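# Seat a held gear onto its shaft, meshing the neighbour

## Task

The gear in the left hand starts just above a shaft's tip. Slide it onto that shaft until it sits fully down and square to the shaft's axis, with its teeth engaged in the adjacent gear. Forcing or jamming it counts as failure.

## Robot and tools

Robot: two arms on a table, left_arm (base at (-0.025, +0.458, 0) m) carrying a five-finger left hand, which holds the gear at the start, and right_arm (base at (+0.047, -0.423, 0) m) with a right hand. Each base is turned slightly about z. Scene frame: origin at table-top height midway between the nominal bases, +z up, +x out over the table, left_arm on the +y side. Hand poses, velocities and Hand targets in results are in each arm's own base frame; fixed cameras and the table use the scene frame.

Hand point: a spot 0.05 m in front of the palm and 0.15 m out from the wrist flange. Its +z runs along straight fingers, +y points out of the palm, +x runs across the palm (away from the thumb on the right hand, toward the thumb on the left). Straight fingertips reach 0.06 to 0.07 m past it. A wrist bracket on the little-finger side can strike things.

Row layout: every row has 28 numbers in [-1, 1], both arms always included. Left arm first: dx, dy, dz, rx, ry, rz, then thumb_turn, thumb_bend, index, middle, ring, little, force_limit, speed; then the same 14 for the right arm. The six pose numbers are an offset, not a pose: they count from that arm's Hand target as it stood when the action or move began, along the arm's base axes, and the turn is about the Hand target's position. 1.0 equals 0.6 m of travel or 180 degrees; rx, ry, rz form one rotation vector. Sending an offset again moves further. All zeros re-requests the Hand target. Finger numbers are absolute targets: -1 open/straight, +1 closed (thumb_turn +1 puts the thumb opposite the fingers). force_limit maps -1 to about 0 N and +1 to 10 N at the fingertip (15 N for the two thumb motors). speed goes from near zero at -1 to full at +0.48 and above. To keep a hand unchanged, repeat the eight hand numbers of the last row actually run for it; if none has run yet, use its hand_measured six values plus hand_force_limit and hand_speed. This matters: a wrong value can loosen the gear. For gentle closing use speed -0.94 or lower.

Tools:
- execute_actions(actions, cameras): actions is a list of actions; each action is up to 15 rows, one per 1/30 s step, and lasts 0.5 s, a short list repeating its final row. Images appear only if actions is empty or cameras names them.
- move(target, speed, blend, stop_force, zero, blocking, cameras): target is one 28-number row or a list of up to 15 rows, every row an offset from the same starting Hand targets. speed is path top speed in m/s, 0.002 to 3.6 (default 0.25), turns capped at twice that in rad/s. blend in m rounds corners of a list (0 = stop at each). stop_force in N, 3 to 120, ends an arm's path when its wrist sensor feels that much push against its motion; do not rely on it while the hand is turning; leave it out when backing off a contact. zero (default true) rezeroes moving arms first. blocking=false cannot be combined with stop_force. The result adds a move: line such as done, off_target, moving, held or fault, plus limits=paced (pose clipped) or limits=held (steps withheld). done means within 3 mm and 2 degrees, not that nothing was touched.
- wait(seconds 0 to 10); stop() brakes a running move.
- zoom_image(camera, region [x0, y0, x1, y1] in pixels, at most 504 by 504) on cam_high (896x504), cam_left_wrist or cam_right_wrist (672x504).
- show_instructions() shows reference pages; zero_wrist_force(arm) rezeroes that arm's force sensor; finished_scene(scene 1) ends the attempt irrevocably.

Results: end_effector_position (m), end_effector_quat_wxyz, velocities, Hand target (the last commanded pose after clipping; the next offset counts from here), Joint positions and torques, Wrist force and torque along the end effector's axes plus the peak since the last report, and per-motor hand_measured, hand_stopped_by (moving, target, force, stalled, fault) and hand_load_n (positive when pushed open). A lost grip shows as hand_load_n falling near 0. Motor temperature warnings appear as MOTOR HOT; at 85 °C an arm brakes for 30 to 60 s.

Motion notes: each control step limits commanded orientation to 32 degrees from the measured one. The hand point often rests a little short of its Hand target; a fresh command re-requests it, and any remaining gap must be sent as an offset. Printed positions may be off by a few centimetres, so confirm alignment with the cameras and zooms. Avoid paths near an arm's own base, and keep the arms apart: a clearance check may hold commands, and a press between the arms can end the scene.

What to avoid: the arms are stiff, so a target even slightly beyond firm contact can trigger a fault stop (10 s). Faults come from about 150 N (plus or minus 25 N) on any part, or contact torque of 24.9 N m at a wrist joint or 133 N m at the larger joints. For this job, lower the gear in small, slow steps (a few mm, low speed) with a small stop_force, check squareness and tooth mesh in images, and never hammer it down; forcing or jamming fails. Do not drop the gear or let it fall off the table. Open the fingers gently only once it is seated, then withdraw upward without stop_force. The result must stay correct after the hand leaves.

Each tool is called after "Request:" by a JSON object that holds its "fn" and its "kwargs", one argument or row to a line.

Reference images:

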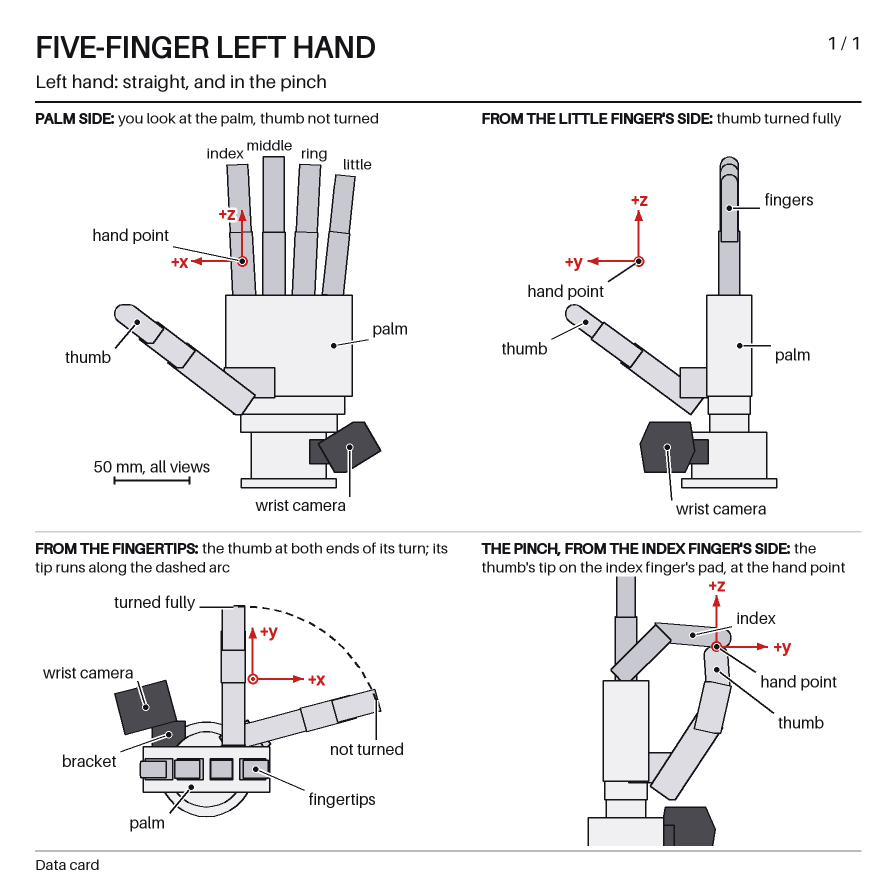

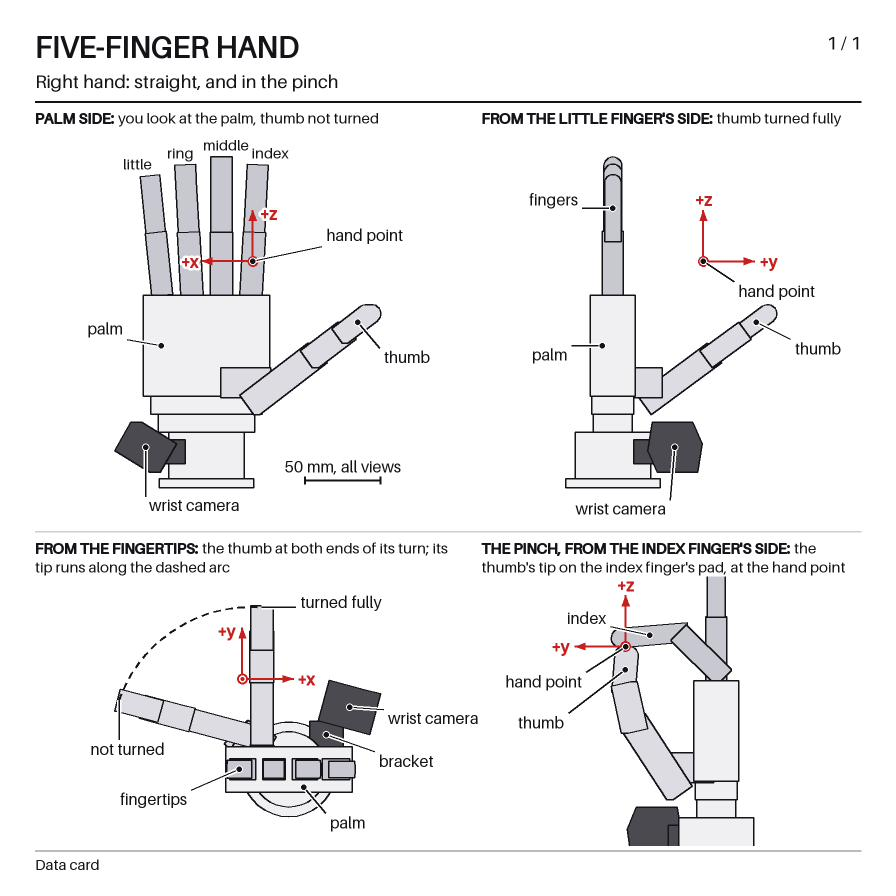

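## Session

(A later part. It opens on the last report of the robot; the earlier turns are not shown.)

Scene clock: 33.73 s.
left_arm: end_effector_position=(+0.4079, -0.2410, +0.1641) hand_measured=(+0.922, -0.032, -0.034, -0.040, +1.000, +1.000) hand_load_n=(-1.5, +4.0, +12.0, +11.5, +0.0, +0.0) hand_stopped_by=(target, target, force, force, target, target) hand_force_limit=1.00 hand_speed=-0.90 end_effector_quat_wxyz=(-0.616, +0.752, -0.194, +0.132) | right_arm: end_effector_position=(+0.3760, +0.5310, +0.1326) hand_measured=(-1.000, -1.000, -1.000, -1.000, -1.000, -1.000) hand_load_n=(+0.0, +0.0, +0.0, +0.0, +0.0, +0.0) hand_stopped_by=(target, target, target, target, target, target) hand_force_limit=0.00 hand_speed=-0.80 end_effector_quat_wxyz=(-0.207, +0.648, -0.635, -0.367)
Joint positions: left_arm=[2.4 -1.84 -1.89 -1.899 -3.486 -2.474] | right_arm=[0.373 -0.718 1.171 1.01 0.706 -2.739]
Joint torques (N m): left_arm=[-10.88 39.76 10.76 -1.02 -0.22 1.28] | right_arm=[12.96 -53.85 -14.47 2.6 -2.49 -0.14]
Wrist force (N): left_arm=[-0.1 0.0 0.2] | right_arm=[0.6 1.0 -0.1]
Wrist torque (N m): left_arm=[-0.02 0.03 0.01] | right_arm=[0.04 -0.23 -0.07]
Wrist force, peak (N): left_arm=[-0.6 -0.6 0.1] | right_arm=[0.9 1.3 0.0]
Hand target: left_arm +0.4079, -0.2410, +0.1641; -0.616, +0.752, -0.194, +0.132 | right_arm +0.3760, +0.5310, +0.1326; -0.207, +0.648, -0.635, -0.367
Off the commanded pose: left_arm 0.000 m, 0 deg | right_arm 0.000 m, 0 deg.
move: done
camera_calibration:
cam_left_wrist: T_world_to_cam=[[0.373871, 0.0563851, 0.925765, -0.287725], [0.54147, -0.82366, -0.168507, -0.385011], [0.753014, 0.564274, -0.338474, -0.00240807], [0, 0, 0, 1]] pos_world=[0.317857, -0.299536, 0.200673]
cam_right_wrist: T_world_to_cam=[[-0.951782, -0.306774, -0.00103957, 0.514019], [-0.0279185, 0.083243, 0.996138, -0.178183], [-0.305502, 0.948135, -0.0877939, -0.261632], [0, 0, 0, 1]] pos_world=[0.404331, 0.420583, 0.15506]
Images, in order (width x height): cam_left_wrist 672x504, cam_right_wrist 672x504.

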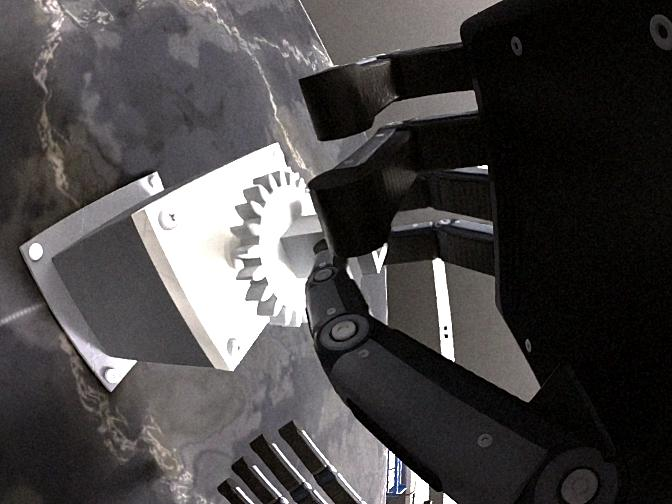

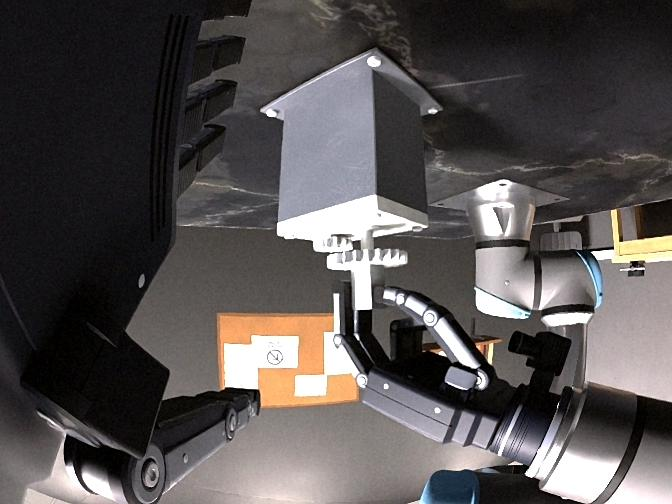

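Request:
{"fn": "move", "kwargs": {
  "target": [0.0019,0.0021,0,-0.0004,-0.0032,0.0365,0.922,-0.032,-0.032,-0.040,1.0,1.0,1.0,-0.9, 0.0617,0.072,0,0.0293,-0.0434,0.1002,-1,-1,-1,-1,-1,-1,0.0,-0.8],
  "speed": 0.2,
  "cameras": ["cam_left_wrist","cam_right_wrist"]
}}

Request:
{"fn": "zoom_image", "kwargs": {
  "camera": "cam_right_wrist",
  "region": [330, 215, 430, 295]
}}

Request:
{"fn": "zoom_image", "kwargs": {
  "camera": "cam_right_wrist",
  "region": [280, 190, 450, 290]
}}

Scene clock: 37.47 s.
left_arm: end_effector_position=(+0.4091, -0.2397, +0.1641) hand_measured=(+0.922, -0.032, -0.034, -0.040, +1.000, +1.000) hand_load_n=(-1.0, +4.0, +12.0, +11.5, +0.0, +0.0) hand_stopped_by=(target, target, force, force, target, target) hand_force_limit=1.00 hand_speed=-0.90 end_effector_quat_wxyz=(-0.623, +0.761, -0.148, +0.101) | right_arm: end_effector_position=(+0.4130, +0.5742, +0.1325) hand_measured=(-1.000, -1.000, -1.000, -1.000, -1.000, -1.000) hand_load_n=(+0.0, +0.0, +0.0, +0.0, +0.0, +0.0) hand_stopped_by=(target, target, target, target, target, target) hand_force_limit=0.00 hand_speed=-0.80 end_effector_quat_wxyz=(-0.219, +0.752, -0.493, -0.379)
Joint positions: left_arm=[2.413 -1.904 -1.781 -2.087 -3.568 -2.637] | right_arm=[0.431 -0.383 0.551 1.448 0.666 -3.144]
Joint torques (N m): left_arm=[-9.91 42.83 10.65 2.03 2.32 2.22] | right_arm=[-8.05 -59.56 -22.51 2.18 -0.2 -0.17]
Wrist force (N): left_arm=[-0.2 -0.1 0.4] | right_arm=[0.5 1.1 0.2]
Wrist torque (N m): left_arm=[-0.05 0.04 -0.11] | right_arm=[0.02 -0.23 -0.16]
Wrist force, peak (N): left_arm=[-0.5 -0.4 -0.1] | right_arm=[1.4 1.9 -0.5]
Hand target: left_arm +0.4091, -0.2398, +0.1641; -0.623, +0.761, -0.148, +0.101 | right_arm +0.4130, +0.5742, +0.1326; -0.219, +0.752, -0.493, -0.379
Off the commanded pose: left_arm 0.000 m, 0 deg | right_arm 0.000 m, 0 deg.
move: done
camera_calibration:
cam_left_wrist: T_world_to_cam=[[0.355638, 0.0993356, 0.92933, -0.27111], [0.633888, -0.756326, -0.161734, -0.407364], [0.68681, 0.64661, -0.331946, 0.0417068], [0, 0, 0, 1]] pos_world=[0.325995, -0.308137, 0.19991]
cam_right_wrist: T_world_to_cam=[[-0.79971, -0.577897, -0.162784, 0.676673], [-0.171103, -0.0405177, 0.98442, -0.0489354], [-0.575489, 0.815103, -0.0664773, -0.106295], [0, 0, 0, 1]] pos_world=[0.471598, 0.475706, 0.151258]
Images, in order (width x height): cam_left_wrist 672x504, cam_right_wrist 672x504.

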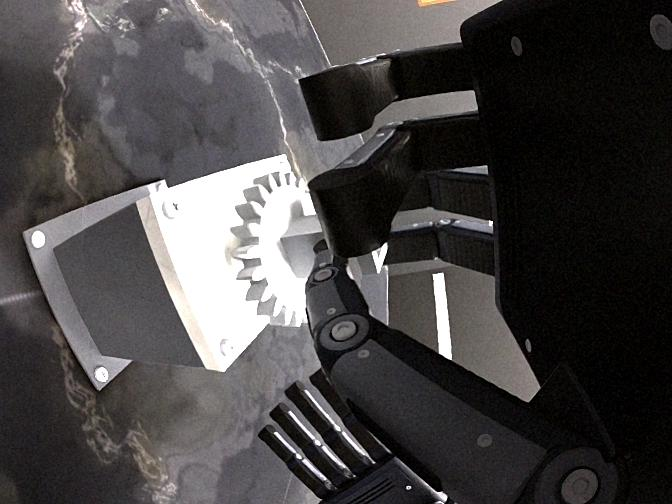

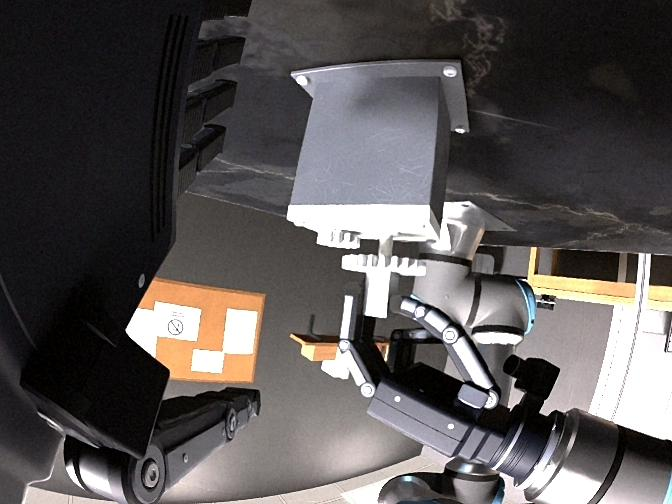

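Scaled by 5.040 from the camera's 672x504 image, which has a finer 960x720 frame.

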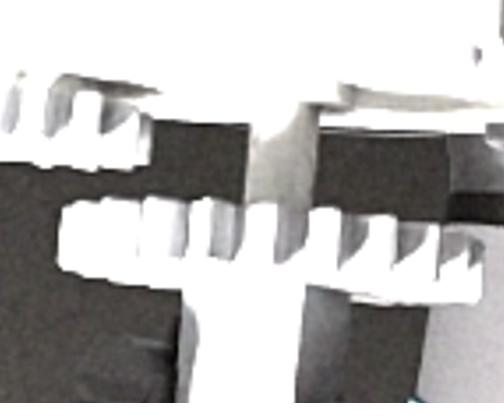

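Scaled by 2.965 from the camera's 672x504 image, which has a finer 960x720 frame.

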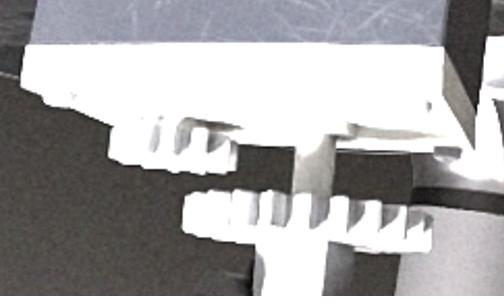

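Request:
{"fn": "move", "kwargs": {
  "target": [-0.0008,-0.0003,0,0,0,0,0.922,-0.032,-0.032,-0.040,1.0,1.0,1.0,-0.9, -0.0617,-0.072,0,-0.0293,0.0434,-0.1002,-1,-1,-1,-1,-1,-1,0.0,-0.8],
  "speed": 0.2,
  "cameras": ["cam_right_wrist"]
}}

Request:
{"fn": "zoom_image", "kwargs": {
  "camera": "cam_right_wrist",
  "region": [320, 225, 420, 285]
}}

Request:
{"fn": "zoom_image", "kwargs": {
  "camera": "cam_right_wrist",
  "region": [320, 230, 380, 275]
}}

Scene clock: 41.17 s.
left_arm: end_effector_position=(+0.4086, -0.2399, +0.1641) hand_measured=(+0.922, -0.032, -0.034, -0.040, +1.000, +1.000) hand_load_n=(-1.0, +4.5, +12.0, +12.0, +0.0, +0.0) hand_stopped_by=(target, target, force, force, target, target) hand_force_limit=1.00 hand_speed=-0.90 end_effector_quat_wxyz=(-0.623, +0.761, -0.148, +0.101) | right_arm: end_effector_position=(+0.3761, +0.5309, +0.1326) hand_measured=(-1.000, -1.000, -1.000, -1.000, -1.000, -1.000) hand_load_n=(+0.0, +0.0, +0.0, +0.0, +0.0, +0.0) hand_stopped_by=(target, target, target, target, target, target) hand_force_limit=0.00 hand_speed=-0.80 end_effector_quat_wxyz=(-0.207, +0.648, -0.635, -0.367)
Joint positions: left_arm=[2.412 -1.904 -1.781 -2.088 -3.569 -2.638] | right_arm=[0.373 -0.718 1.171 1.01 0.706 -2.739]
Joint torques (N m): left_arm=[-10.43 42.47 10.49 -1.3 -1.21 -2.24] | right_arm=[12.42 -49.57 -8.2 1.81 -2.52 1.04]
Wrist force (N): left_arm=[0.1 -0.4 0.3] | right_arm=[0.9 1.1 0.2]
Wrist torque (N m): left_arm=[-0.09 -0.02 0.02] | right_arm=[0.03 -0.28 -0.04]
Wrist force, peak (N): left_arm=[0.0 0.0 0.7] | right_arm=[1.1 1.9 -0.4]
Hand target: left_arm +0.4086, -0.2399, +0.1641; -0.623, +0.761, -0.148, +0.101 | right_arm +0.3760, +0.5310, +0.1326; -0.207, +0.648, -0.635, -0.367
Off the commanded pose: left_arm 0.000 m, 0 deg | right_arm 0.000 m, 0 deg.
move: done
camera_calibration:
cam_right_wrist: T_world_to_cam=[[-0.951777, -0.306789, -0.001229, 0.514117], [-0.0281301, 0.0832799, 0.996129, -0.1781], [-0.305499, 0.948127, -0.0878939, -0.261489], [0, 0, 0, 1]] pos_world=[0.40443, 0.420483, 0.155059]
Images, in order (width x height): cam_right_wrist 672x504.

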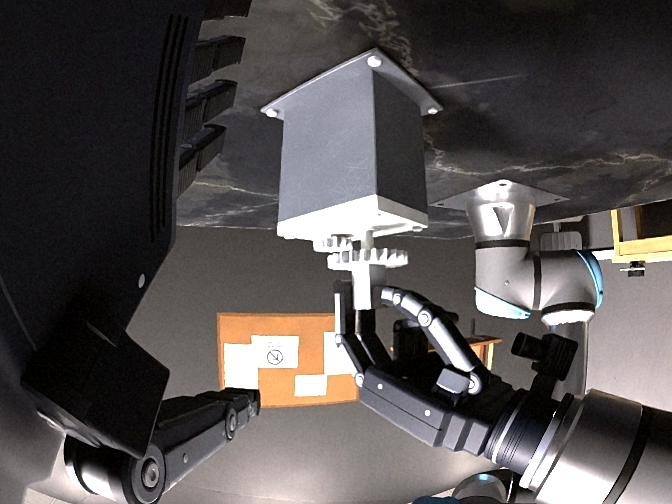

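Scaled by 5.040 from the camera's 672x504 image, which has a finer 960x720 frame.

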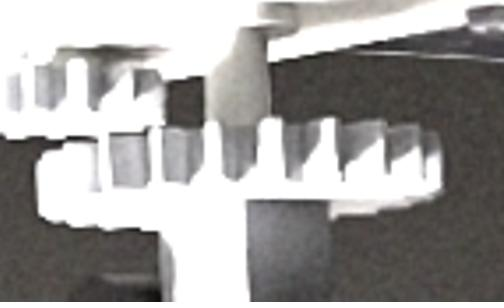

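Scaled by 8.400 from the camera's 672x504 image, which has a finer 960x720 frame.

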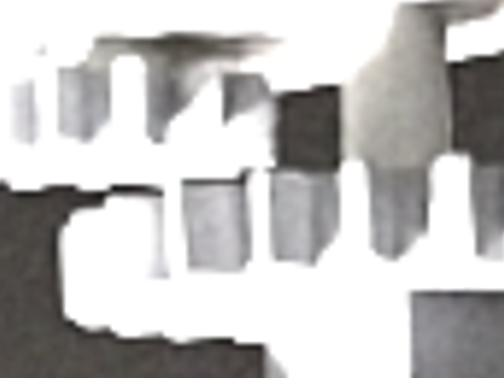

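Request:
{"fn": "move", "kwargs": {
  "target": [0.0001,0.0007,-0.0083,0,0,0,0.922,-0.032,-0.032,-0.040,1.0,1.0,1.0,-0.9, 0,0,0,0,0,0,-1,-1,-1,-1,-1,-1,0.0,-0.8],
  "speed": 0.01,
  "stop_force": 4,
  "cameras": ["cam_right_wrist"]
}}

Request:
{"fn": "zoom_image", "kwargs": {
  "camera": "cam_right_wrist",
  "region": [320, 220, 420, 280]
}}

Scene clock: 43.70 s.
left_arm: end_effector_position=(+0.4087, -0.2395, +0.1591) hand_measured=(+0.922, -0.032, -0.034, -0.040, +1.000, +1.000) hand_load_n=(-1.5, +5.0, +12.0, +12.0, +0.0, +0.0) hand_stopped_by=(target, target, force, force, target, target) hand_force_limit=1.00 hand_speed=-0.90 end_effector_quat_wxyz=(-0.623, +0.761, -0.148, +0.101) | right_arm: end_effector_position=(+0.3760, +0.5310, +0.1326) hand_measured=(-1.000, -1.000, -1.000, -1.000, -1.000, -1.000) hand_load_n=(+0.0, +0.0, +0.0, +0.0, +0.0, +0.0) hand_stopped_by=(target, target, target, target, target, target) hand_force_limit=0.00 hand_speed=-0.80 end_effector_quat_wxyz=(-0.207, +0.648, -0.635, -0.367)
Joint positions: left_arm=[2.412 -1.909 -1.788 -2.074 -3.568 -2.637] | right_arm=[0.373 -0.718 1.171 1.01 0.706 -2.739]
Joint torques (N m): left_arm=[9.24 42.47 24.93 -1.36 2.24 1.93] | right_arm=[12.4 -54.03 -13.25 2.66 -2.51 0.11]
Wrist force (N): left_arm=[-0.7 -0.5 0.9] | right_arm=[0.9 1.1 -0.1]
Wrist torque (N m): left_arm=[-0.01 0.05 -0.11] | right_arm=[0.05 -0.27 -0.05]
Wrist force, peak (N): left_arm=[-0.3 -1.6 0.5] | right_arm=[0.8 1.3 0.0]
Hand target: left_arm +0.4087, -0.2395, +0.1591; -0.623, +0.761, -0.148, +0.101 | right_arm +0.3760, +0.5310, +0.1326; -0.207, +0.648, -0.635, -0.367
Off the commanded pose: left_arm 0.000 m, 0 deg | right_arm 0.000 m, 0 deg.
move: done
camera_calibration:
cam_right_wrist: T_world_to_cam=[[-0.951782, -0.306774, -0.00103957, 0.514019], [-0.0279185, 0.083243, 0.996138, -0.178183], [-0.305502, 0.948135, -0.0877939, -0.261632], [0, 0, 0, 1]] pos_world=[0.404331, 0.420583, 0.15506]
Images, in order (width x height): cam_right_wrist 672x504.

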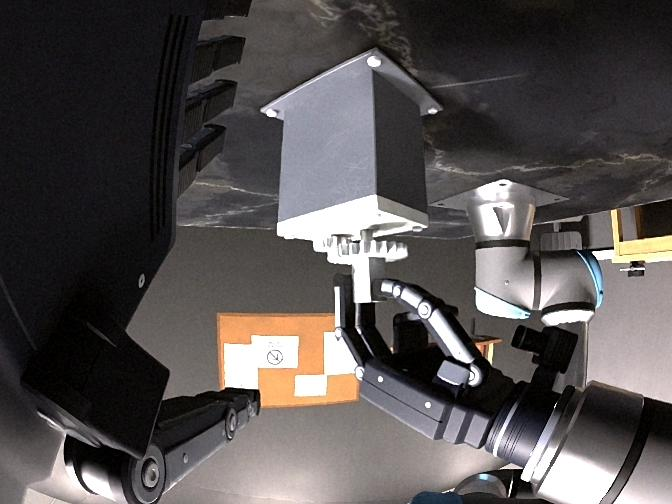

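Scaled by 5.040 from the camera's 672x504 image, which has a finer 960x720 frame.

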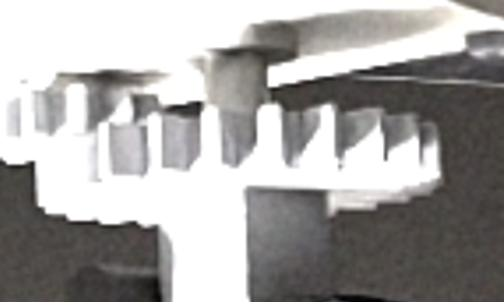

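Request:
{"fn": "move", "kwargs": {
  "target": [0.0001,0.0007,-0.0083,0,0,0,0.922,-0.032,-0.032,-0.040,1.0,1.0,1.0,-0.9, 0,0,0,0,0,0,-1,-1,-1,-1,-1,-1,0.0,-0.8],
  "speed": 0.01,
  "stop_force": 4,
  "zero": false,
  "cameras": ["cam_right_wrist"]
}}

Request:
{"fn": "zoom_image", "kwargs": {
  "camera": "cam_right_wrist",
  "region": [320, 220, 420, 280]
}}

Scene clock: 45.23 s.
left_arm: end_effector_position=(+0.4087, -0.2391, +0.1541) hand_measured=(+0.922, -0.032, -0.034, -0.040, +1.000, +1.000) hand_load_n=(-1.5, +5.0, +12.0, +12.5, +0.0, +0.0) hand_stopped_by=(target, target, force, force, target, target) hand_force_limit=1.00 hand_speed=-0.90 end_effector_quat_wxyz=(-0.623, +0.761, -0.148, +0.101) | right_arm: end_effector_position=(+0.3760, +0.5310, +0.1326) hand_measured=(-1.000, -1.000, -1.000, -1.000, -1.000, -1.000) hand_load_n=(+0.0, +0.0, +0.0, +0.0, +0.0, +0.0) hand_stopped_by=(target, target, target, target, target, target) hand_force_limit=0.00 hand_speed=-0.80 end_effector_quat_wxyz=(-0.207, +0.648, -0.635, -0.367)
Joint positions: left_arm=[2.413 -1.915 -1.795 -2.061 -3.567 -2.636] | right_arm=[0.373 -0.718 1.171 1.01 0.706 -2.739]
Joint torques (N m): left_arm=[6.86 42.36 25.11 -1.24 2.11 1.94] | right_arm=[12.54 -49.76 -18.71 2.67 -2.46 -1.25]
Wrist force (N): left_arm=[-0.6 -1.3 1.7] | right_arm=[1.0 1.1 -0.1]
Wrist torque (N m): left_arm=[-0.05 0.00 -0.07] | right_arm=[0.05 -0.28 -0.05]
Wrist force, peak (N): left_arm=[-0.9 -1.6 2.0] | right_arm=[1.0 1.2 -0.1]
Hand target: left_arm +0.4087, -0.2391, +0.1541; -0.623, +0.761, -0.148, +0.101 | right_arm +0.3760, +0.5310, +0.1326; -0.207, +0.648, -0.635, -0.367
Off the commanded pose: left_arm 0.000 m, 0 deg | right_arm 0.000 m, 0 deg.
move: done
camera_calibration:
cam_right_wrist: T_world_to_cam=[[-0.951779, -0.306781, -0.00113448, 0.514036], [-0.0280093, 0.0832142, 0.996138, -0.178134], [-0.305502, 0.948135, -0.0877942, -0.261632], [0, 0, 0, 1]] pos_world=[0.40433, 0.420583, 0.15506]
Images, in order (width x height): cam_right_wrist 672x504.

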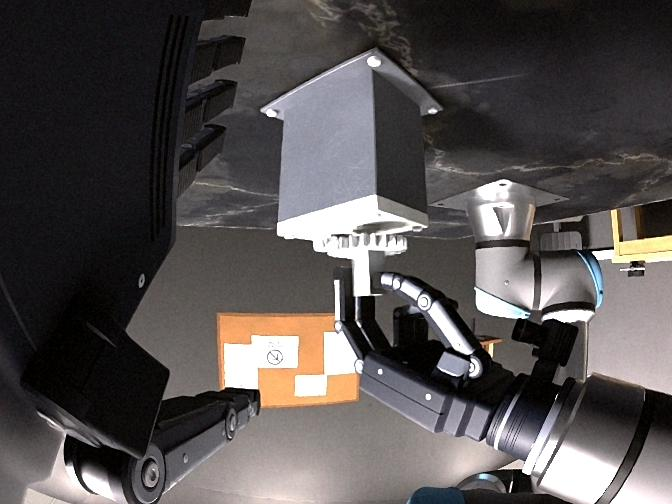

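Scaled by 5.040 from the camera's 672x504 image, which has a finer 960x720 frame.

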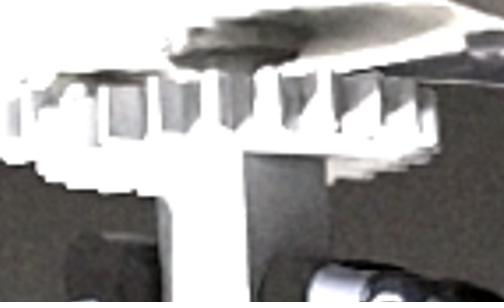

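Request:
{"fn": "move", "kwargs": {
  "target": [0.0001,0.0006,-0.0067,0,0,0,0.922,-0.032,-0.032,-0.040,1.0,1.0,1.0,-0.9, 0,0,0,0,0,0,-1,-1,-1,-1,-1,-1,0.0,-0.8],
  "speed": 0.008,
  "stop_force": 5,
  "zero": false,
  "cameras": ["cam_right_wrist"]
}}

Request:
{"fn": "zoom_image", "kwargs": {
  "camera": "cam_right_wrist",
  "region": [310, 210, 420, 276]
}}

Scene clock: 46.57 s.
left_arm: end_effector_position=(+0.4088, -0.2387, +0.1501) hand_measured=(+0.922, -0.032, -0.034, -0.040, +1.000, +1.000) hand_load_n=(-1.0, +5.0, +12.0, +12.5, +0.0, +0.0) hand_stopped_by=(target, target, force, force, target, target) hand_force_limit=1.00 hand_speed=-0.90 end_effector_quat_wxyz=(-0.623, +0.761, -0.148, +0.101) | right_arm: end_effector_position=(+0.3760, +0.5310, +0.1326) hand_measured=(-1.000, -1.000, -1.000, -1.000, -1.000, -1.000) hand_load_n=(-0.5, +0.0, +0.0, +0.0, +0.0, +0.0) hand_stopped_by=(target, target, target, target, target, target) hand_force_limit=0.00 hand_speed=-0.80 end_effector_quat_wxyz=(-0.207, +0.648, -0.635, -0.367)
Joint positions: left_arm=[2.414 -1.919 -1.801 -2.05 -3.567 -2.636] | right_arm=[0.373 -0.718 1.171 1.01 0.706 -2.739]
Joint torques (N m): left_arm=[7.23 41.04 23.47 -1.36 2.05 2.02] | right_arm=[12.33 -46.87 -18.93 2.67 -2.48 -1.32]
Wrist force (N): left_arm=[-0.1 -0.9 1.4] | right_arm=[0.7 1.2 0.1]
Wrist torque (N m): left_arm=[-0.05 -0.02 -0.07] | right_arm=[0.05 -0.25 -0.06]
Wrist force, peak (N): left_arm=[-1.1 -1.6 2.4] | right_arm=[0.9 1.3 0.0]
Hand target: left_arm +0.4088, -0.2387, +0.1501; -0.623, +0.761, -0.148, +0.101 | right_arm +0.3760, +0.5310, +0.1326; -0.207, +0.648, -0.635, -0.367
Off the commanded pose: left_arm 0.000 m, 0 deg | right_arm 0.000 m, 0 deg.
move: done
camera_calibration:
cam_right_wrist: T_world_to_cam=[[-0.951779, -0.306781, -0.00113448, 0.514036], [-0.0280093, 0.0832142, 0.996138, -0.178134], [-0.305502, 0.948135, -0.0877942, -0.261632], [0, 0, 0, 1]] pos_world=[0.40433, 0.420583, 0.15506]
Images, in order (width x height): cam_right_wrist 672x504.

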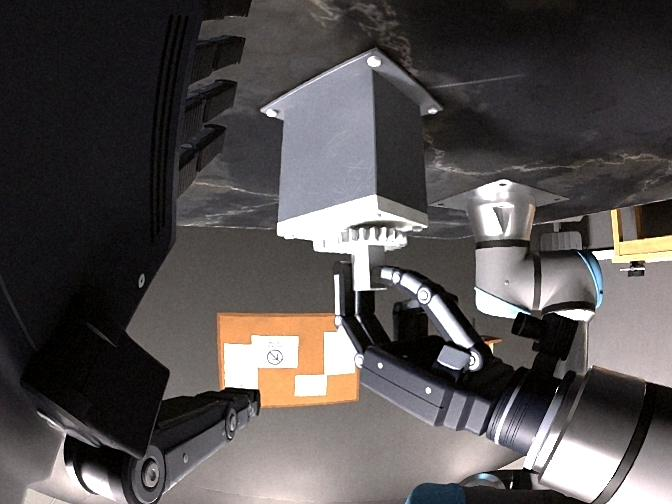

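Scaled by 4.582 from the camera's 672x504 image, which has a finer 960x720 frame.

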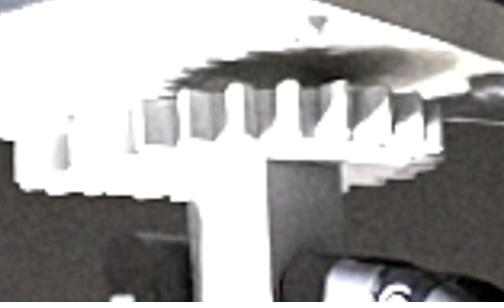

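Request:
{"fn": "move", "kwargs": {
  "target": [0.0001,0.0010,-0.0117,0,0,0,0.922,-0.032,-0.032,-0.040,1.0,1.0,1.0,-0.9, 0,0,0,0,0,0,-1,-1,-1,-1,-1,-1,0.0,-0.8],
  "speed": 0.006,
  "stop_force": 6,
  "zero": false,
  "cameras": ["cam_right_wrist"]
}}

Request:
{"fn": "zoom_image", "kwargs": {
  "camera": "cam_right_wrist",
  "region": [310, 200, 420, 266]
}}

Scene clock: 48.50 s.
left_arm: end_effector_position=(+0.4088, -0.2384, +0.1460) hand_measured=(+0.922, -0.032, -0.034, -0.040, +1.000, +1.000) hand_load_n=(-2.0, +3.0, +12.5, +12.5, +0.0, +0.0) hand_stopped_by=(target, target, force, force, target, target) hand_force_limit=1.00 hand_speed=-0.90 end_effector_quat_wxyz=(-0.623, +0.761, -0.148, +0.101) | right_arm: end_effector_position=(+0.3760, +0.5310, +0.1326) hand_measured=(-1.000, -1.000, -1.000, -1.000, -1.000, -1.000) hand_load_n=(+0.0, +0.0, +0.0, +0.0, +0.0, +0.0) hand_stopped_by=(target, target, target, target, target, target) hand_force_limit=0.00 hand_speed=-0.80 end_effector_quat_wxyz=(-0.207, +0.648, -0.635, -0.367)
Joint positions: left_arm=[2.414 -1.924 -1.806 -2.039 -3.566 -2.635] | right_arm=[0.373 -0.718 1.171 1.01 0.706 -2.739]
Joint torques (N m): left_arm=[-2.97 41.33 24.68 -1.06 -1.7 0.29] | right_arm=[12.31 -43 -19.49 2.79 -2.5 -1.27]
Wrist force (N): left_arm=[-0.9 -3.1 1.4] | right_arm=[0.8 1.0 -0.1]
Wrist torque (N m): left_arm=[-0.07 0.05 -0.08] | right_arm=[0.05 -0.25 -0.06]
Wrist force, peak (N): left_arm=[-2.1 -11.9 1.7] | right_arm=[0.8 1.4 0.0]
Hand target: left_arm +0.4088, -0.2384, +0.1460; -0.623, +0.761, -0.148, +0.101 (not the last commanded pose) | right_arm +0.3760, +0.5310, +0.1326; -0.207, +0.648, -0.635, -0.367
Off the commanded pose: left_arm 0.003 m, 0 deg | right_arm 0.000 m, 0 deg.
move: contact (left_arm)
camera_calibration:
cam_right_wrist: T_world_to_cam=[[-0.951779, -0.306781, -0.00113448, 0.514036], [-0.0280093, 0.0832142, 0.996138, -0.178134], [-0.305502, 0.948135, -0.0877942, -0.261632], [0, 0, 0, 1]] pos_world=[0.40433, 0.420583, 0.15506]
Images, in order (width x height): cam_right_wrist 672x504.

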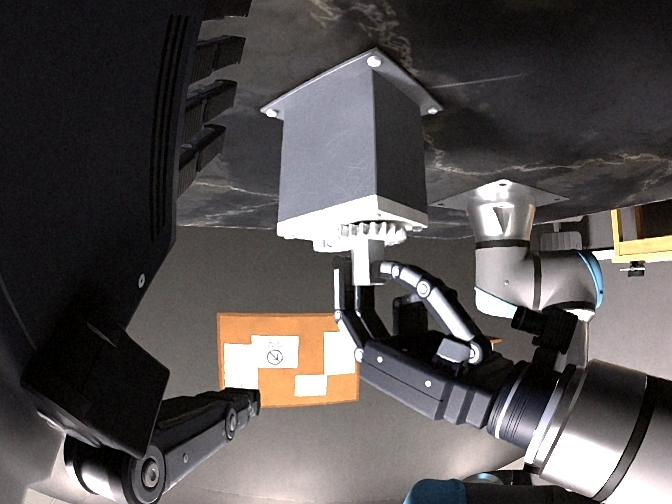

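Scaled by 4.582 from the camera's 672x504 image, which has a finer 960x720 frame.

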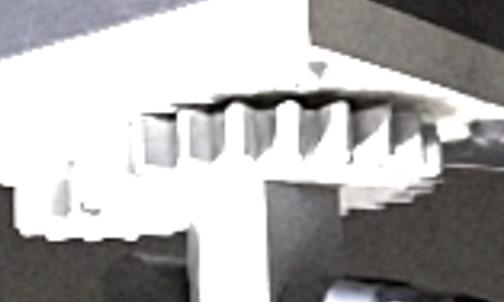

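Request:
{"fn": "move", "kwargs": {
  "target": [0,0,0,0,0,0,0.922,-0.032,-0.032,-0.040,1.0,1.0,1.0,-0.9, 0.0617,0.072,0,0.0293,-0.0434,0.1002,-1,-1,-1,-1,-1,-1,0.0,-0.8],
  "speed": 0.3,
  "cameras": ["cam_right_wrist","cam_left_wrist"]
}}

Request:
{"fn": "zoom_image", "kwargs": {
  "camera": "cam_right_wrist",
  "region": [280, 190, 450, 290]
}}

Request:
{"fn": "zoom_image", "kwargs": {
  "camera": "cam_left_wrist",
  "region": [200, 150, 340, 340]
}}

Scene clock: 50.17 s.
left_arm: end_effector_position=(+0.4088, -0.2384, +0.1460) hand_measured=(+0.922, -0.032, -0.034, -0.040, +1.000, +1.000) hand_load_n=(-1.5, +3.0, +12.5, +12.5, +0.0, +0.0) hand_stopped_by=(target, target, force, force, target, target) hand_force_limit=1.00 hand_speed=-0.90 end_effector_quat_wxyz=(-0.623, +0.761, -0.148, +0.101) | right_arm: end_effector_position=(+0.4130, +0.5742, +0.1325) hand_measured=(-1.000, -1.000, -1.000, -1.000, -1.000, -1.000) hand_load_n=(+0.0, +0.0, +0.0, +0.0, +0.0, +0.0) hand_stopped_by=(target, target, target, target, target, target) hand_force_limit=0.00 hand_speed=-0.80 end_effector_quat_wxyz=(-0.219, +0.752, -0.493, -0.379)
Joint positions: left_arm=[2.414 -1.924 -1.806 -2.039 -3.566 -2.635] | right_arm=[0.431 -0.383 0.551 1.448 0.666 -3.144]
Joint torques (N m): left_arm=[-11.89 41.56 24.42 -1.25 -1.74 -2.21] | right_arm=[-8.3 -57.86 -23.01 2.34 -1.4 -0.24]
Wrist force (N): left_arm=[-0.7 -3.0 1.4] | right_arm=[0.3 1.1 0.2]
Wrist torque (N m): left_arm=[-0.04 0.02 -0.07] | right_arm=[0.03 -0.21 -0.17]
Wrist force, peak (N): left_arm=[-0.6 -3.7 1.3] | right_arm=[1.3 2.2 -0.4]
Hand target: left_arm +0.4088, -0.2384, +0.1460; -0.623, +0.761, -0.148, +0.101 | right_arm +0.4130, +0.5742, +0.1326; -0.219, +0.752, -0.493, -0.379
Off the commanded pose: left_arm 0.000 m, 0 deg | right_arm 0.000 m, 0 deg.
move: done
camera_calibration:
cam_left_wrist: T_world_to_cam=[[0.355649, 0.0992847, 0.929331, -0.254341], [0.633776, -0.75642, -0.16173, -0.409036], [0.686907, 0.646507, -0.331944, 0.0349365], [0, 0, 0, 1]] pos_world=[0.325695, -0.306737, 0.18181]
cam_right_wrist: T_world_to_cam=[[-0.799711, -0.577913, -0.162726, 0.676672], [-0.171113, -0.0404042, 0.984423, -0.0489852], [-0.575485, 0.815098, -0.0665767, -0.106279], [0, 0, 0, 1]] pos_world=[0.471598, 0.475706, 0.151258]
Images, in order (width x height): cam_left_wrist 672x504, cam_right_wrist 672x504.

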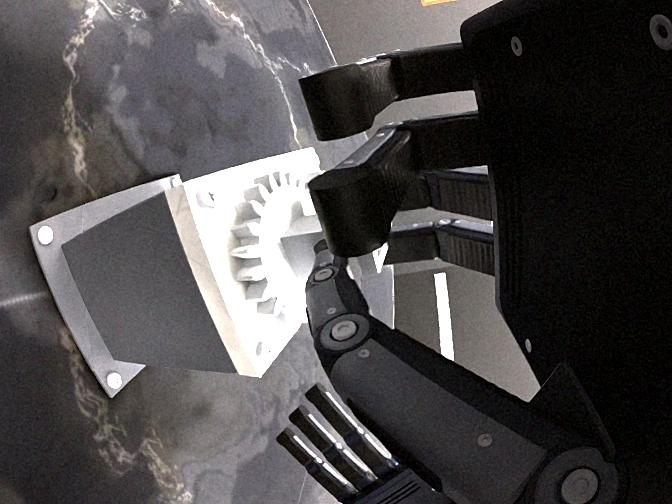

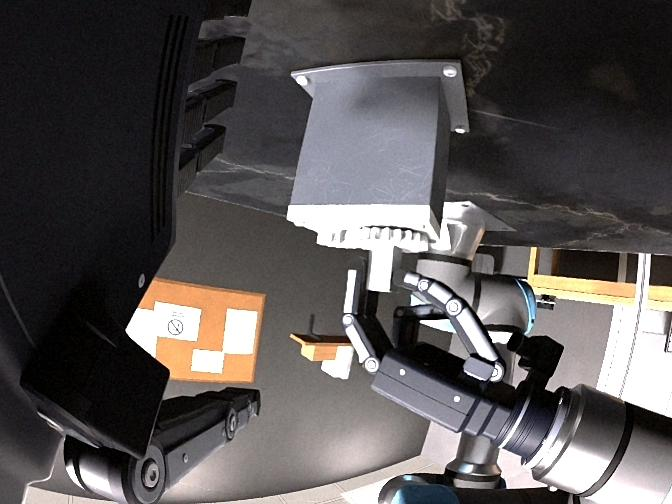

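Scaled by 2.965 from the camera's 672x504 image, which has a finer 960x720 frame.

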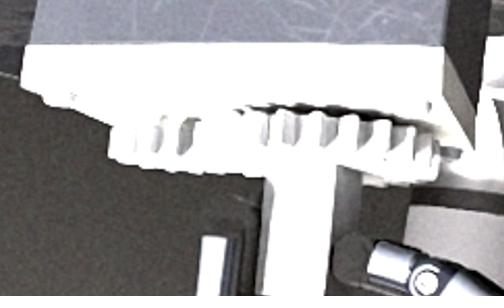

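Scaled by 2.653 from the camera's 672x504 image, which has a finer 960x720 frame.

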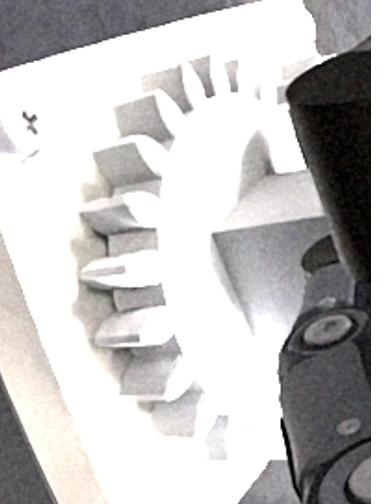

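Request:
{"fn": "zoom_image", "kwargs": {
  "camera": "cam_right_wrist",
  "region": [310, 210, 440, 270]
}}

Scaled by 3.877 from the camera's 672x504 image, which has a finer 960x720 frame.

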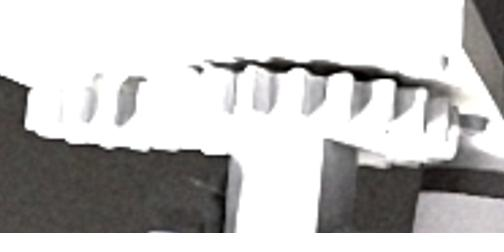

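Request:
{"fn": "move", "kwargs": {
  "target": [0,0,0,0,0,0,0.922,-0.25,-0.032,-0.040,1.0,1.0,1.0,-0.9, 0,0,0,0,0,0,-1,-1,-1,-1,-1,-1,0.0,-0.8],
  "speed": 0.1,
  "cameras": ["cam_right_wrist","cam_left_wrist"]
}}

Request:
{"fn": "zoom_image", "kwargs": {
  "camera": "cam_right_wrist",
  "region": [310, 210, 440, 310]
}}

Scene clock: 52.87 s.
left_arm: end_effector_position=(+0.4088, -0.2384, +0.1460) hand_measured=(+0.922, -0.250, -0.034, -0.040, +1.000, +1.000) hand_load_n=(+0.0, +0.0, +7.0, +9.5, +0.0, +0.0) hand_stopped_by=(target, target, force, force, target, target) hand_force_limit=1.00 hand_speed=-0.90 end_effector_quat_wxyz=(-0.623, +0.761, -0.148, +0.101) | right_arm: end_effector_position=(+0.4130, +0.5742, +0.1326) hand_measured=(-1.000, -1.000, -1.000, -1.000, -1.000, -1.000) hand_load_n=(+0.0, +0.0, +0.0, +0.0, +0.0, +0.0) hand_stopped_by=(target, target, target, target, target, target) hand_force_limit=0.00 hand_speed=-0.80 end_effector_quat_wxyz=(-0.219, +0.752, -0.493, -0.379)
Joint positions: left_arm=[2.414 -1.924 -1.806 -2.039 -3.566 -2.635] | right_arm=[0.431 -0.383 0.551 1.448 0.666 -3.144]
Joint torques (N m): left_arm=[-12.33 28.46 21.78 3.48 -1.61 -2.15] | right_arm=[-10.5 -67.44 -9.96 1.05 -2.47 1.16]
Wrist force (N): left_arm=[-1.6 -11.0 9.6] | right_arm=[0.3 1.2 0.3]
Wrist torque (N m): left_arm=[-0.09 0.10 0.04] | right_arm=[0.04 -0.21 -0.17]
Wrist force, peak (N): left_arm=[-1.8 -12.2 10.0] | right_arm=[0.6 1.2 0.3]
Hand target: left_arm +0.4088, -0.2384, +0.1460; -0.623, +0.761, -0.148, +0.101 | right_arm +0.4130, +0.5742, +0.1326; -0.219, +0.752, -0.493, -0.379
Off the commanded pose: left_arm 0.000 m, 0 deg | right_arm 0.000 m, 0 deg.
move: done
camera_calibration:
cam_left_wrist: T_world_to_cam=[[0.35559, 0.0993548, 0.929346, -0.254303], [0.633809, -0.756411, -0.161644, -0.409059], [0.686907, 0.646507, -0.331944, 0.0349366], [0, 0, 0, 1]] pos_world=[0.325695, -0.306737, 0.181811]
cam_right_wrist: T_world_to_cam=[[-0.799776, -0.577781, -0.162871, 0.676742], [-0.171179, -0.040546, 0.984405, -0.0488666], [-0.575375, 0.815184, -0.0664761, -0.10633], [0, 0, 0, 1]] pos_world=[0.471697, 0.475706, 0.151258]
Images, in order (width x height): cam_left_wrist 672x504, cam_right_wrist 672x504.

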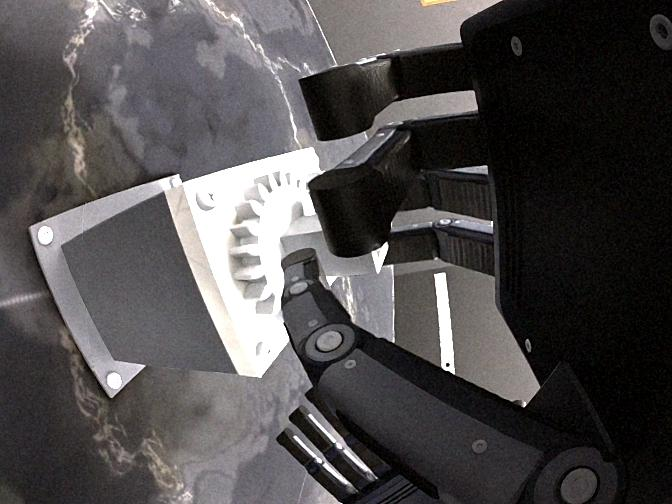

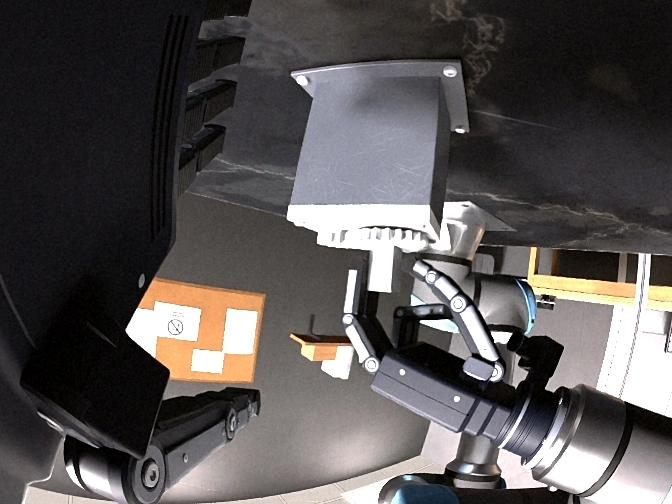

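Scaled by 3.877 from the camera's 672x504 image, which has a finer 960x720 frame.

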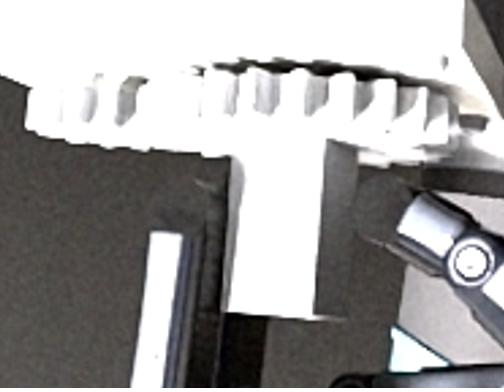

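Request:
{"fn": "move", "kwargs": {
  "target": [0,0,0,0,0,0,0.922,-0.30,-0.25,-0.25,1.0,1.0,1.0,-0.9, 0,0,0,0,0,0,-1,-1,-1,-1,-1,-1,0.0,-0.8],
  "speed": 0.1,
  "cameras": ["cam_right_wrist","cam_left_wrist"]
}}

Request:
{"fn": "zoom_image", "kwargs": {
  "camera": "cam_right_wrist",
  "region": [310, 210, 440, 310]
}}

Scene clock: 54.20 s.
left_arm: end_effector_position=(+0.4088, -0.2384, +0.1460) hand_measured=(+0.922, -0.300, -0.250, -0.250, +1.000, +1.000) hand_load_n=(+0.0, +0.0, +0.0, +0.0, +0.0, +0.0) hand_stopped_by=(target, target, target, target, target, target) hand_force_limit=1.00 hand_speed=-0.90 end_effector_quat_wxyz=(-0.623, +0.761, -0.148, +0.101) | right_arm: end_effector_position=(+0.4130, +0.5742, +0.1326) hand_measured=(-1.000, -1.000, -1.000, -1.000, -1.000, -1.000) hand_load_n=(+0.0, +0.0, +0.0, -0.5, +0.0, +0.0) hand_stopped_by=(target, target, target, target, target, target) hand_force_limit=0.00 hand_speed=-0.80 end_effector_quat_wxyz=(-0.219, +0.752, -0.493, -0.379)
Joint positions: left_arm=[2.414 -1.924 -1.806 -2.039 -3.566 -2.635] | right_arm=[0.431 -0.383 0.551 1.448 0.666 -3.144]
Joint torques (N m): left_arm=[-8.49 26.42 18.87 -1.51 -0.46 -1.86] | right_arm=[-10.45 -67.21 -9.33 1.13 -2.42 1.12]
Wrist force (N): left_arm=[0.1 0.0 0.4] | right_arm=[0.5 1.1 0.2]
Wrist torque (N m): left_arm=[-0.03 -0.02 -0.09] | right_arm=[0.03 -0.23 -0.17]
Wrist force, peak (N): left_arm=[-1.4 -11.2 10.2] | right_arm=[0.4 1.3 0.3]
Hand target: left_arm +0.4088, -0.2384, +0.1460; -0.623, +0.761, -0.148, +0.101 | right_arm +0.4130, +0.5742, +0.1326; -0.219, +0.752, -0.493, -0.379
Off the commanded pose: left_arm 0.000 m, 0 deg | right_arm 0.000 m, 0 deg.
move: done
camera_calibration:
cam_left_wrist: T_world_to_cam=[[0.355649, 0.0992847, 0.929331, -0.254341], [0.633776, -0.75642, -0.16173, -0.409036], [0.686907, 0.646507, -0.331944, 0.0349365], [0, 0, 0, 1]] pos_world=[0.325695, -0.306737, 0.18181]
cam_right_wrist: T_world_to_cam=[[-0.799776, -0.577781, -0.162871, 0.676742], [-0.171179, -0.040546, 0.984405, -0.0488666], [-0.575375, 0.815184, -0.0664761, -0.10633], [0, 0, 0, 1]] pos_world=[0.471697, 0.475706, 0.151258]
Images, in order (width x height): cam_left_wrist 672x504, cam_right_wrist 672x504.

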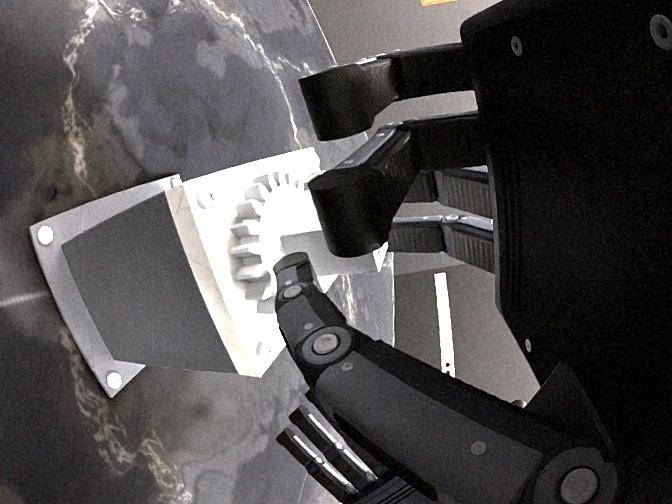

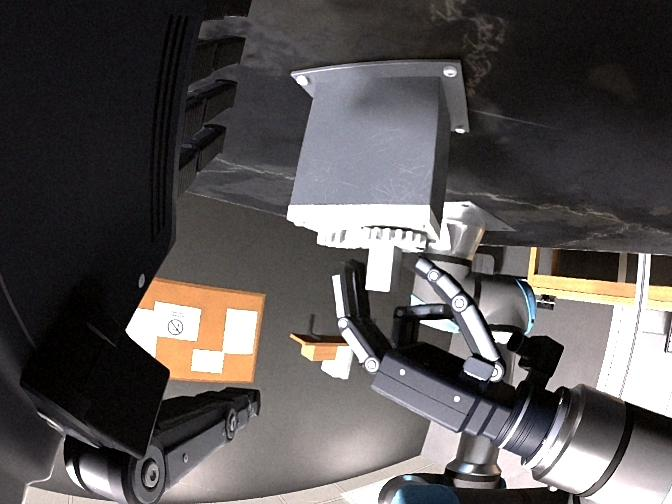

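Scaled by 3.877 from the camera's 672x504 image, which has a finer 960x720 frame.

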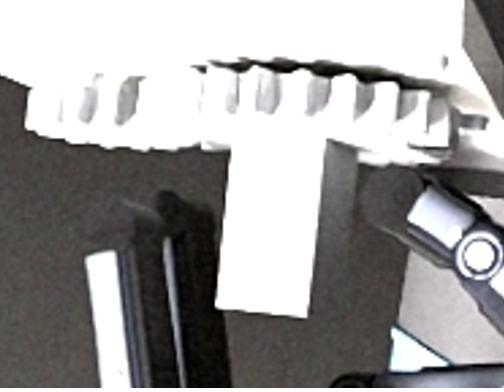

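Request:
{"fn": "move", "kwargs": {
  "target": [-0.0008,-0.0065,0.09,0,0,0,0.922,-0.30,-0.25,-0.25,1.0,1.0,1.0,-0.9, 0,0,0,0,0,0,-1,-1,-1,-1,-1,-1,0.0,-0.8],
  "speed": 0.03,
  "stop_force": 4,
  "cameras": ["cam_right_wrist","cam_left_wrist"]
}}

Request:
{"fn": "zoom_image", "kwargs": {
  "camera": "cam_right_wrist",
  "region": [310, 210, 440, 310]
}}

Request:
{"fn": "zoom_image", "kwargs": {
  "camera": "cam_left_wrist",
  "region": [100, 120, 340, 360]
}}

Scene clock: 57.60 s.
left_arm: end_effector_position=(+0.4083, -0.2423, +0.2000) hand_measured=(+0.922, -0.300, -0.250, -0.250, +1.000, +1.000) hand_load_n=(+0.0, +0.0, +0.0, +0.0, +0.0, +0.0) hand_stopped_by=(target, target, target, target, target, target) hand_force_limit=1.00 hand_speed=-0.90 end_effector_quat_wxyz=(-0.623, +0.761, -0.148, +0.101) | right_arm: end_effector_position=(+0.4130, +0.5742, +0.1326) hand_measured=(-1.000, -1.000, -1.000, -1.000, -1.000, -1.000) hand_load_n=(+0.0, +0.0, +0.0, +0.5, +0.0, +0.0) hand_stopped_by=(target, target, target, target, target, target) hand_force_limit=0.00 hand_speed=-0.80 end_effector_quat_wxyz=(-0.219, +0.752, -0.493, -0.379)
Joint positions: left_arm=[2.408 -1.867 -1.727 -2.182 -3.572 -2.642] | right_arm=[0.431 -0.383 0.551 1.448 0.666 -3.144]
Joint torques (N m): left_arm=[-4.65 25.55 11.38 2.27 -0.07 -0.62] | right_arm=[-10.32 -67.3 -9.56 1.1 -2.28 1.08]
Wrist force (N): left_arm=[0.4 -0.3 0.0] | right_arm=[0.5 1.2 0.2]
Wrist torque (N m): left_arm=[-0.05 -0.07 0.04] | right_arm=[0.04 -0.23 -0.16]
Wrist force, peak (N): left_arm=[0.9 -0.3 0.0] | right_arm=[0.5 1.3 0.1]
Hand target: left_arm +0.4083, -0.2423, +0.2000; -0.623, +0.761, -0.148, +0.101 | right_arm +0.4130, +0.5742, +0.1326; -0.219, +0.752, -0.493, -0.379
Off the commanded pose: left_arm 0.000 m, 0 deg | right_arm 0.000 m, 0 deg.
move: done
camera_calibration:
cam_left_wrist: T_world_to_cam=[[0.355649, 0.0992847, 0.929331, -0.30395], [0.633776, -0.75642, -0.16173, -0.403011], [0.686907, 0.646507, -0.331944, 0.0557909], [0, 0, 0, 1]] pos_world=[0.325195, -0.310737, 0.23581]
cam_right_wrist: T_world_to_cam=[[-0.799776, -0.577781, -0.162871, 0.676742], [-0.171179, -0.040546, 0.984405, -0.0488666], [-0.575375, 0.815184, -0.0664761, -0.10633], [0, 0, 0, 1]] pos_world=[0.471697, 0.475706, 0.151258]
Images, in order (width x height): cam_left_wrist 672x504, cam_right_wrist 672x504.

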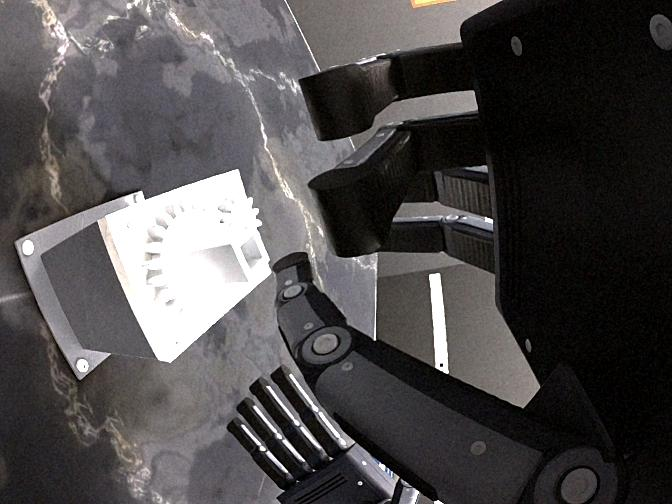

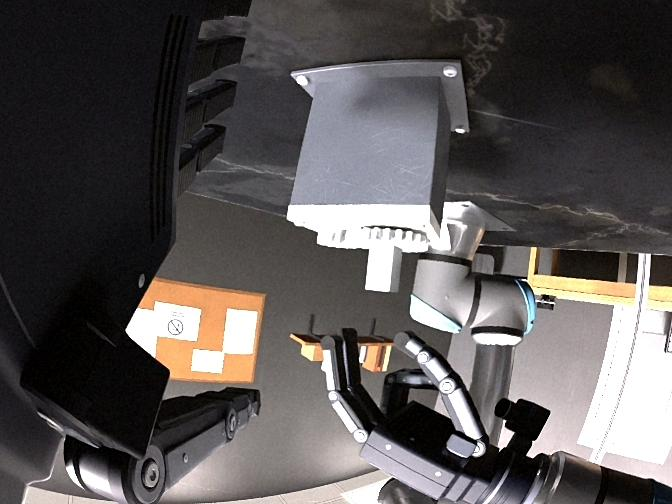

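Scaled by 3.877 from the camera's 672x504 image, which has a finer 960x720 frame.

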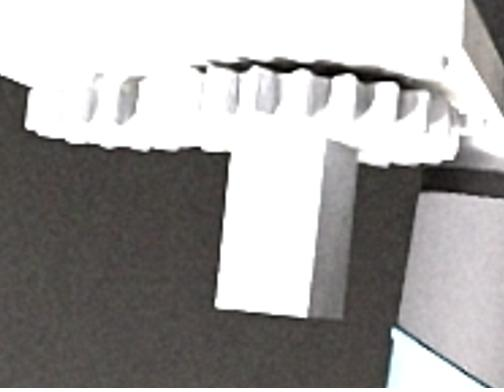

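Scaled by 2.100 from the camera's 672x504 image, which has a finer 960x720 frame.

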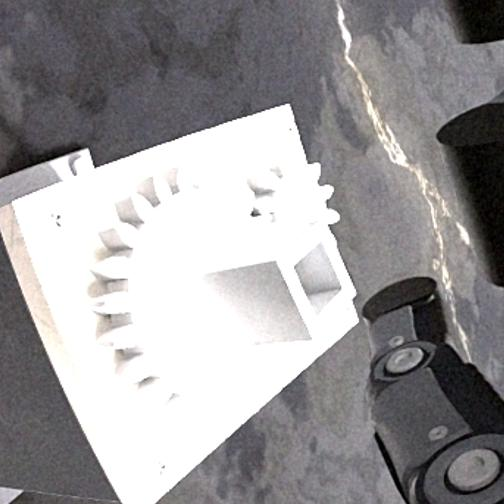

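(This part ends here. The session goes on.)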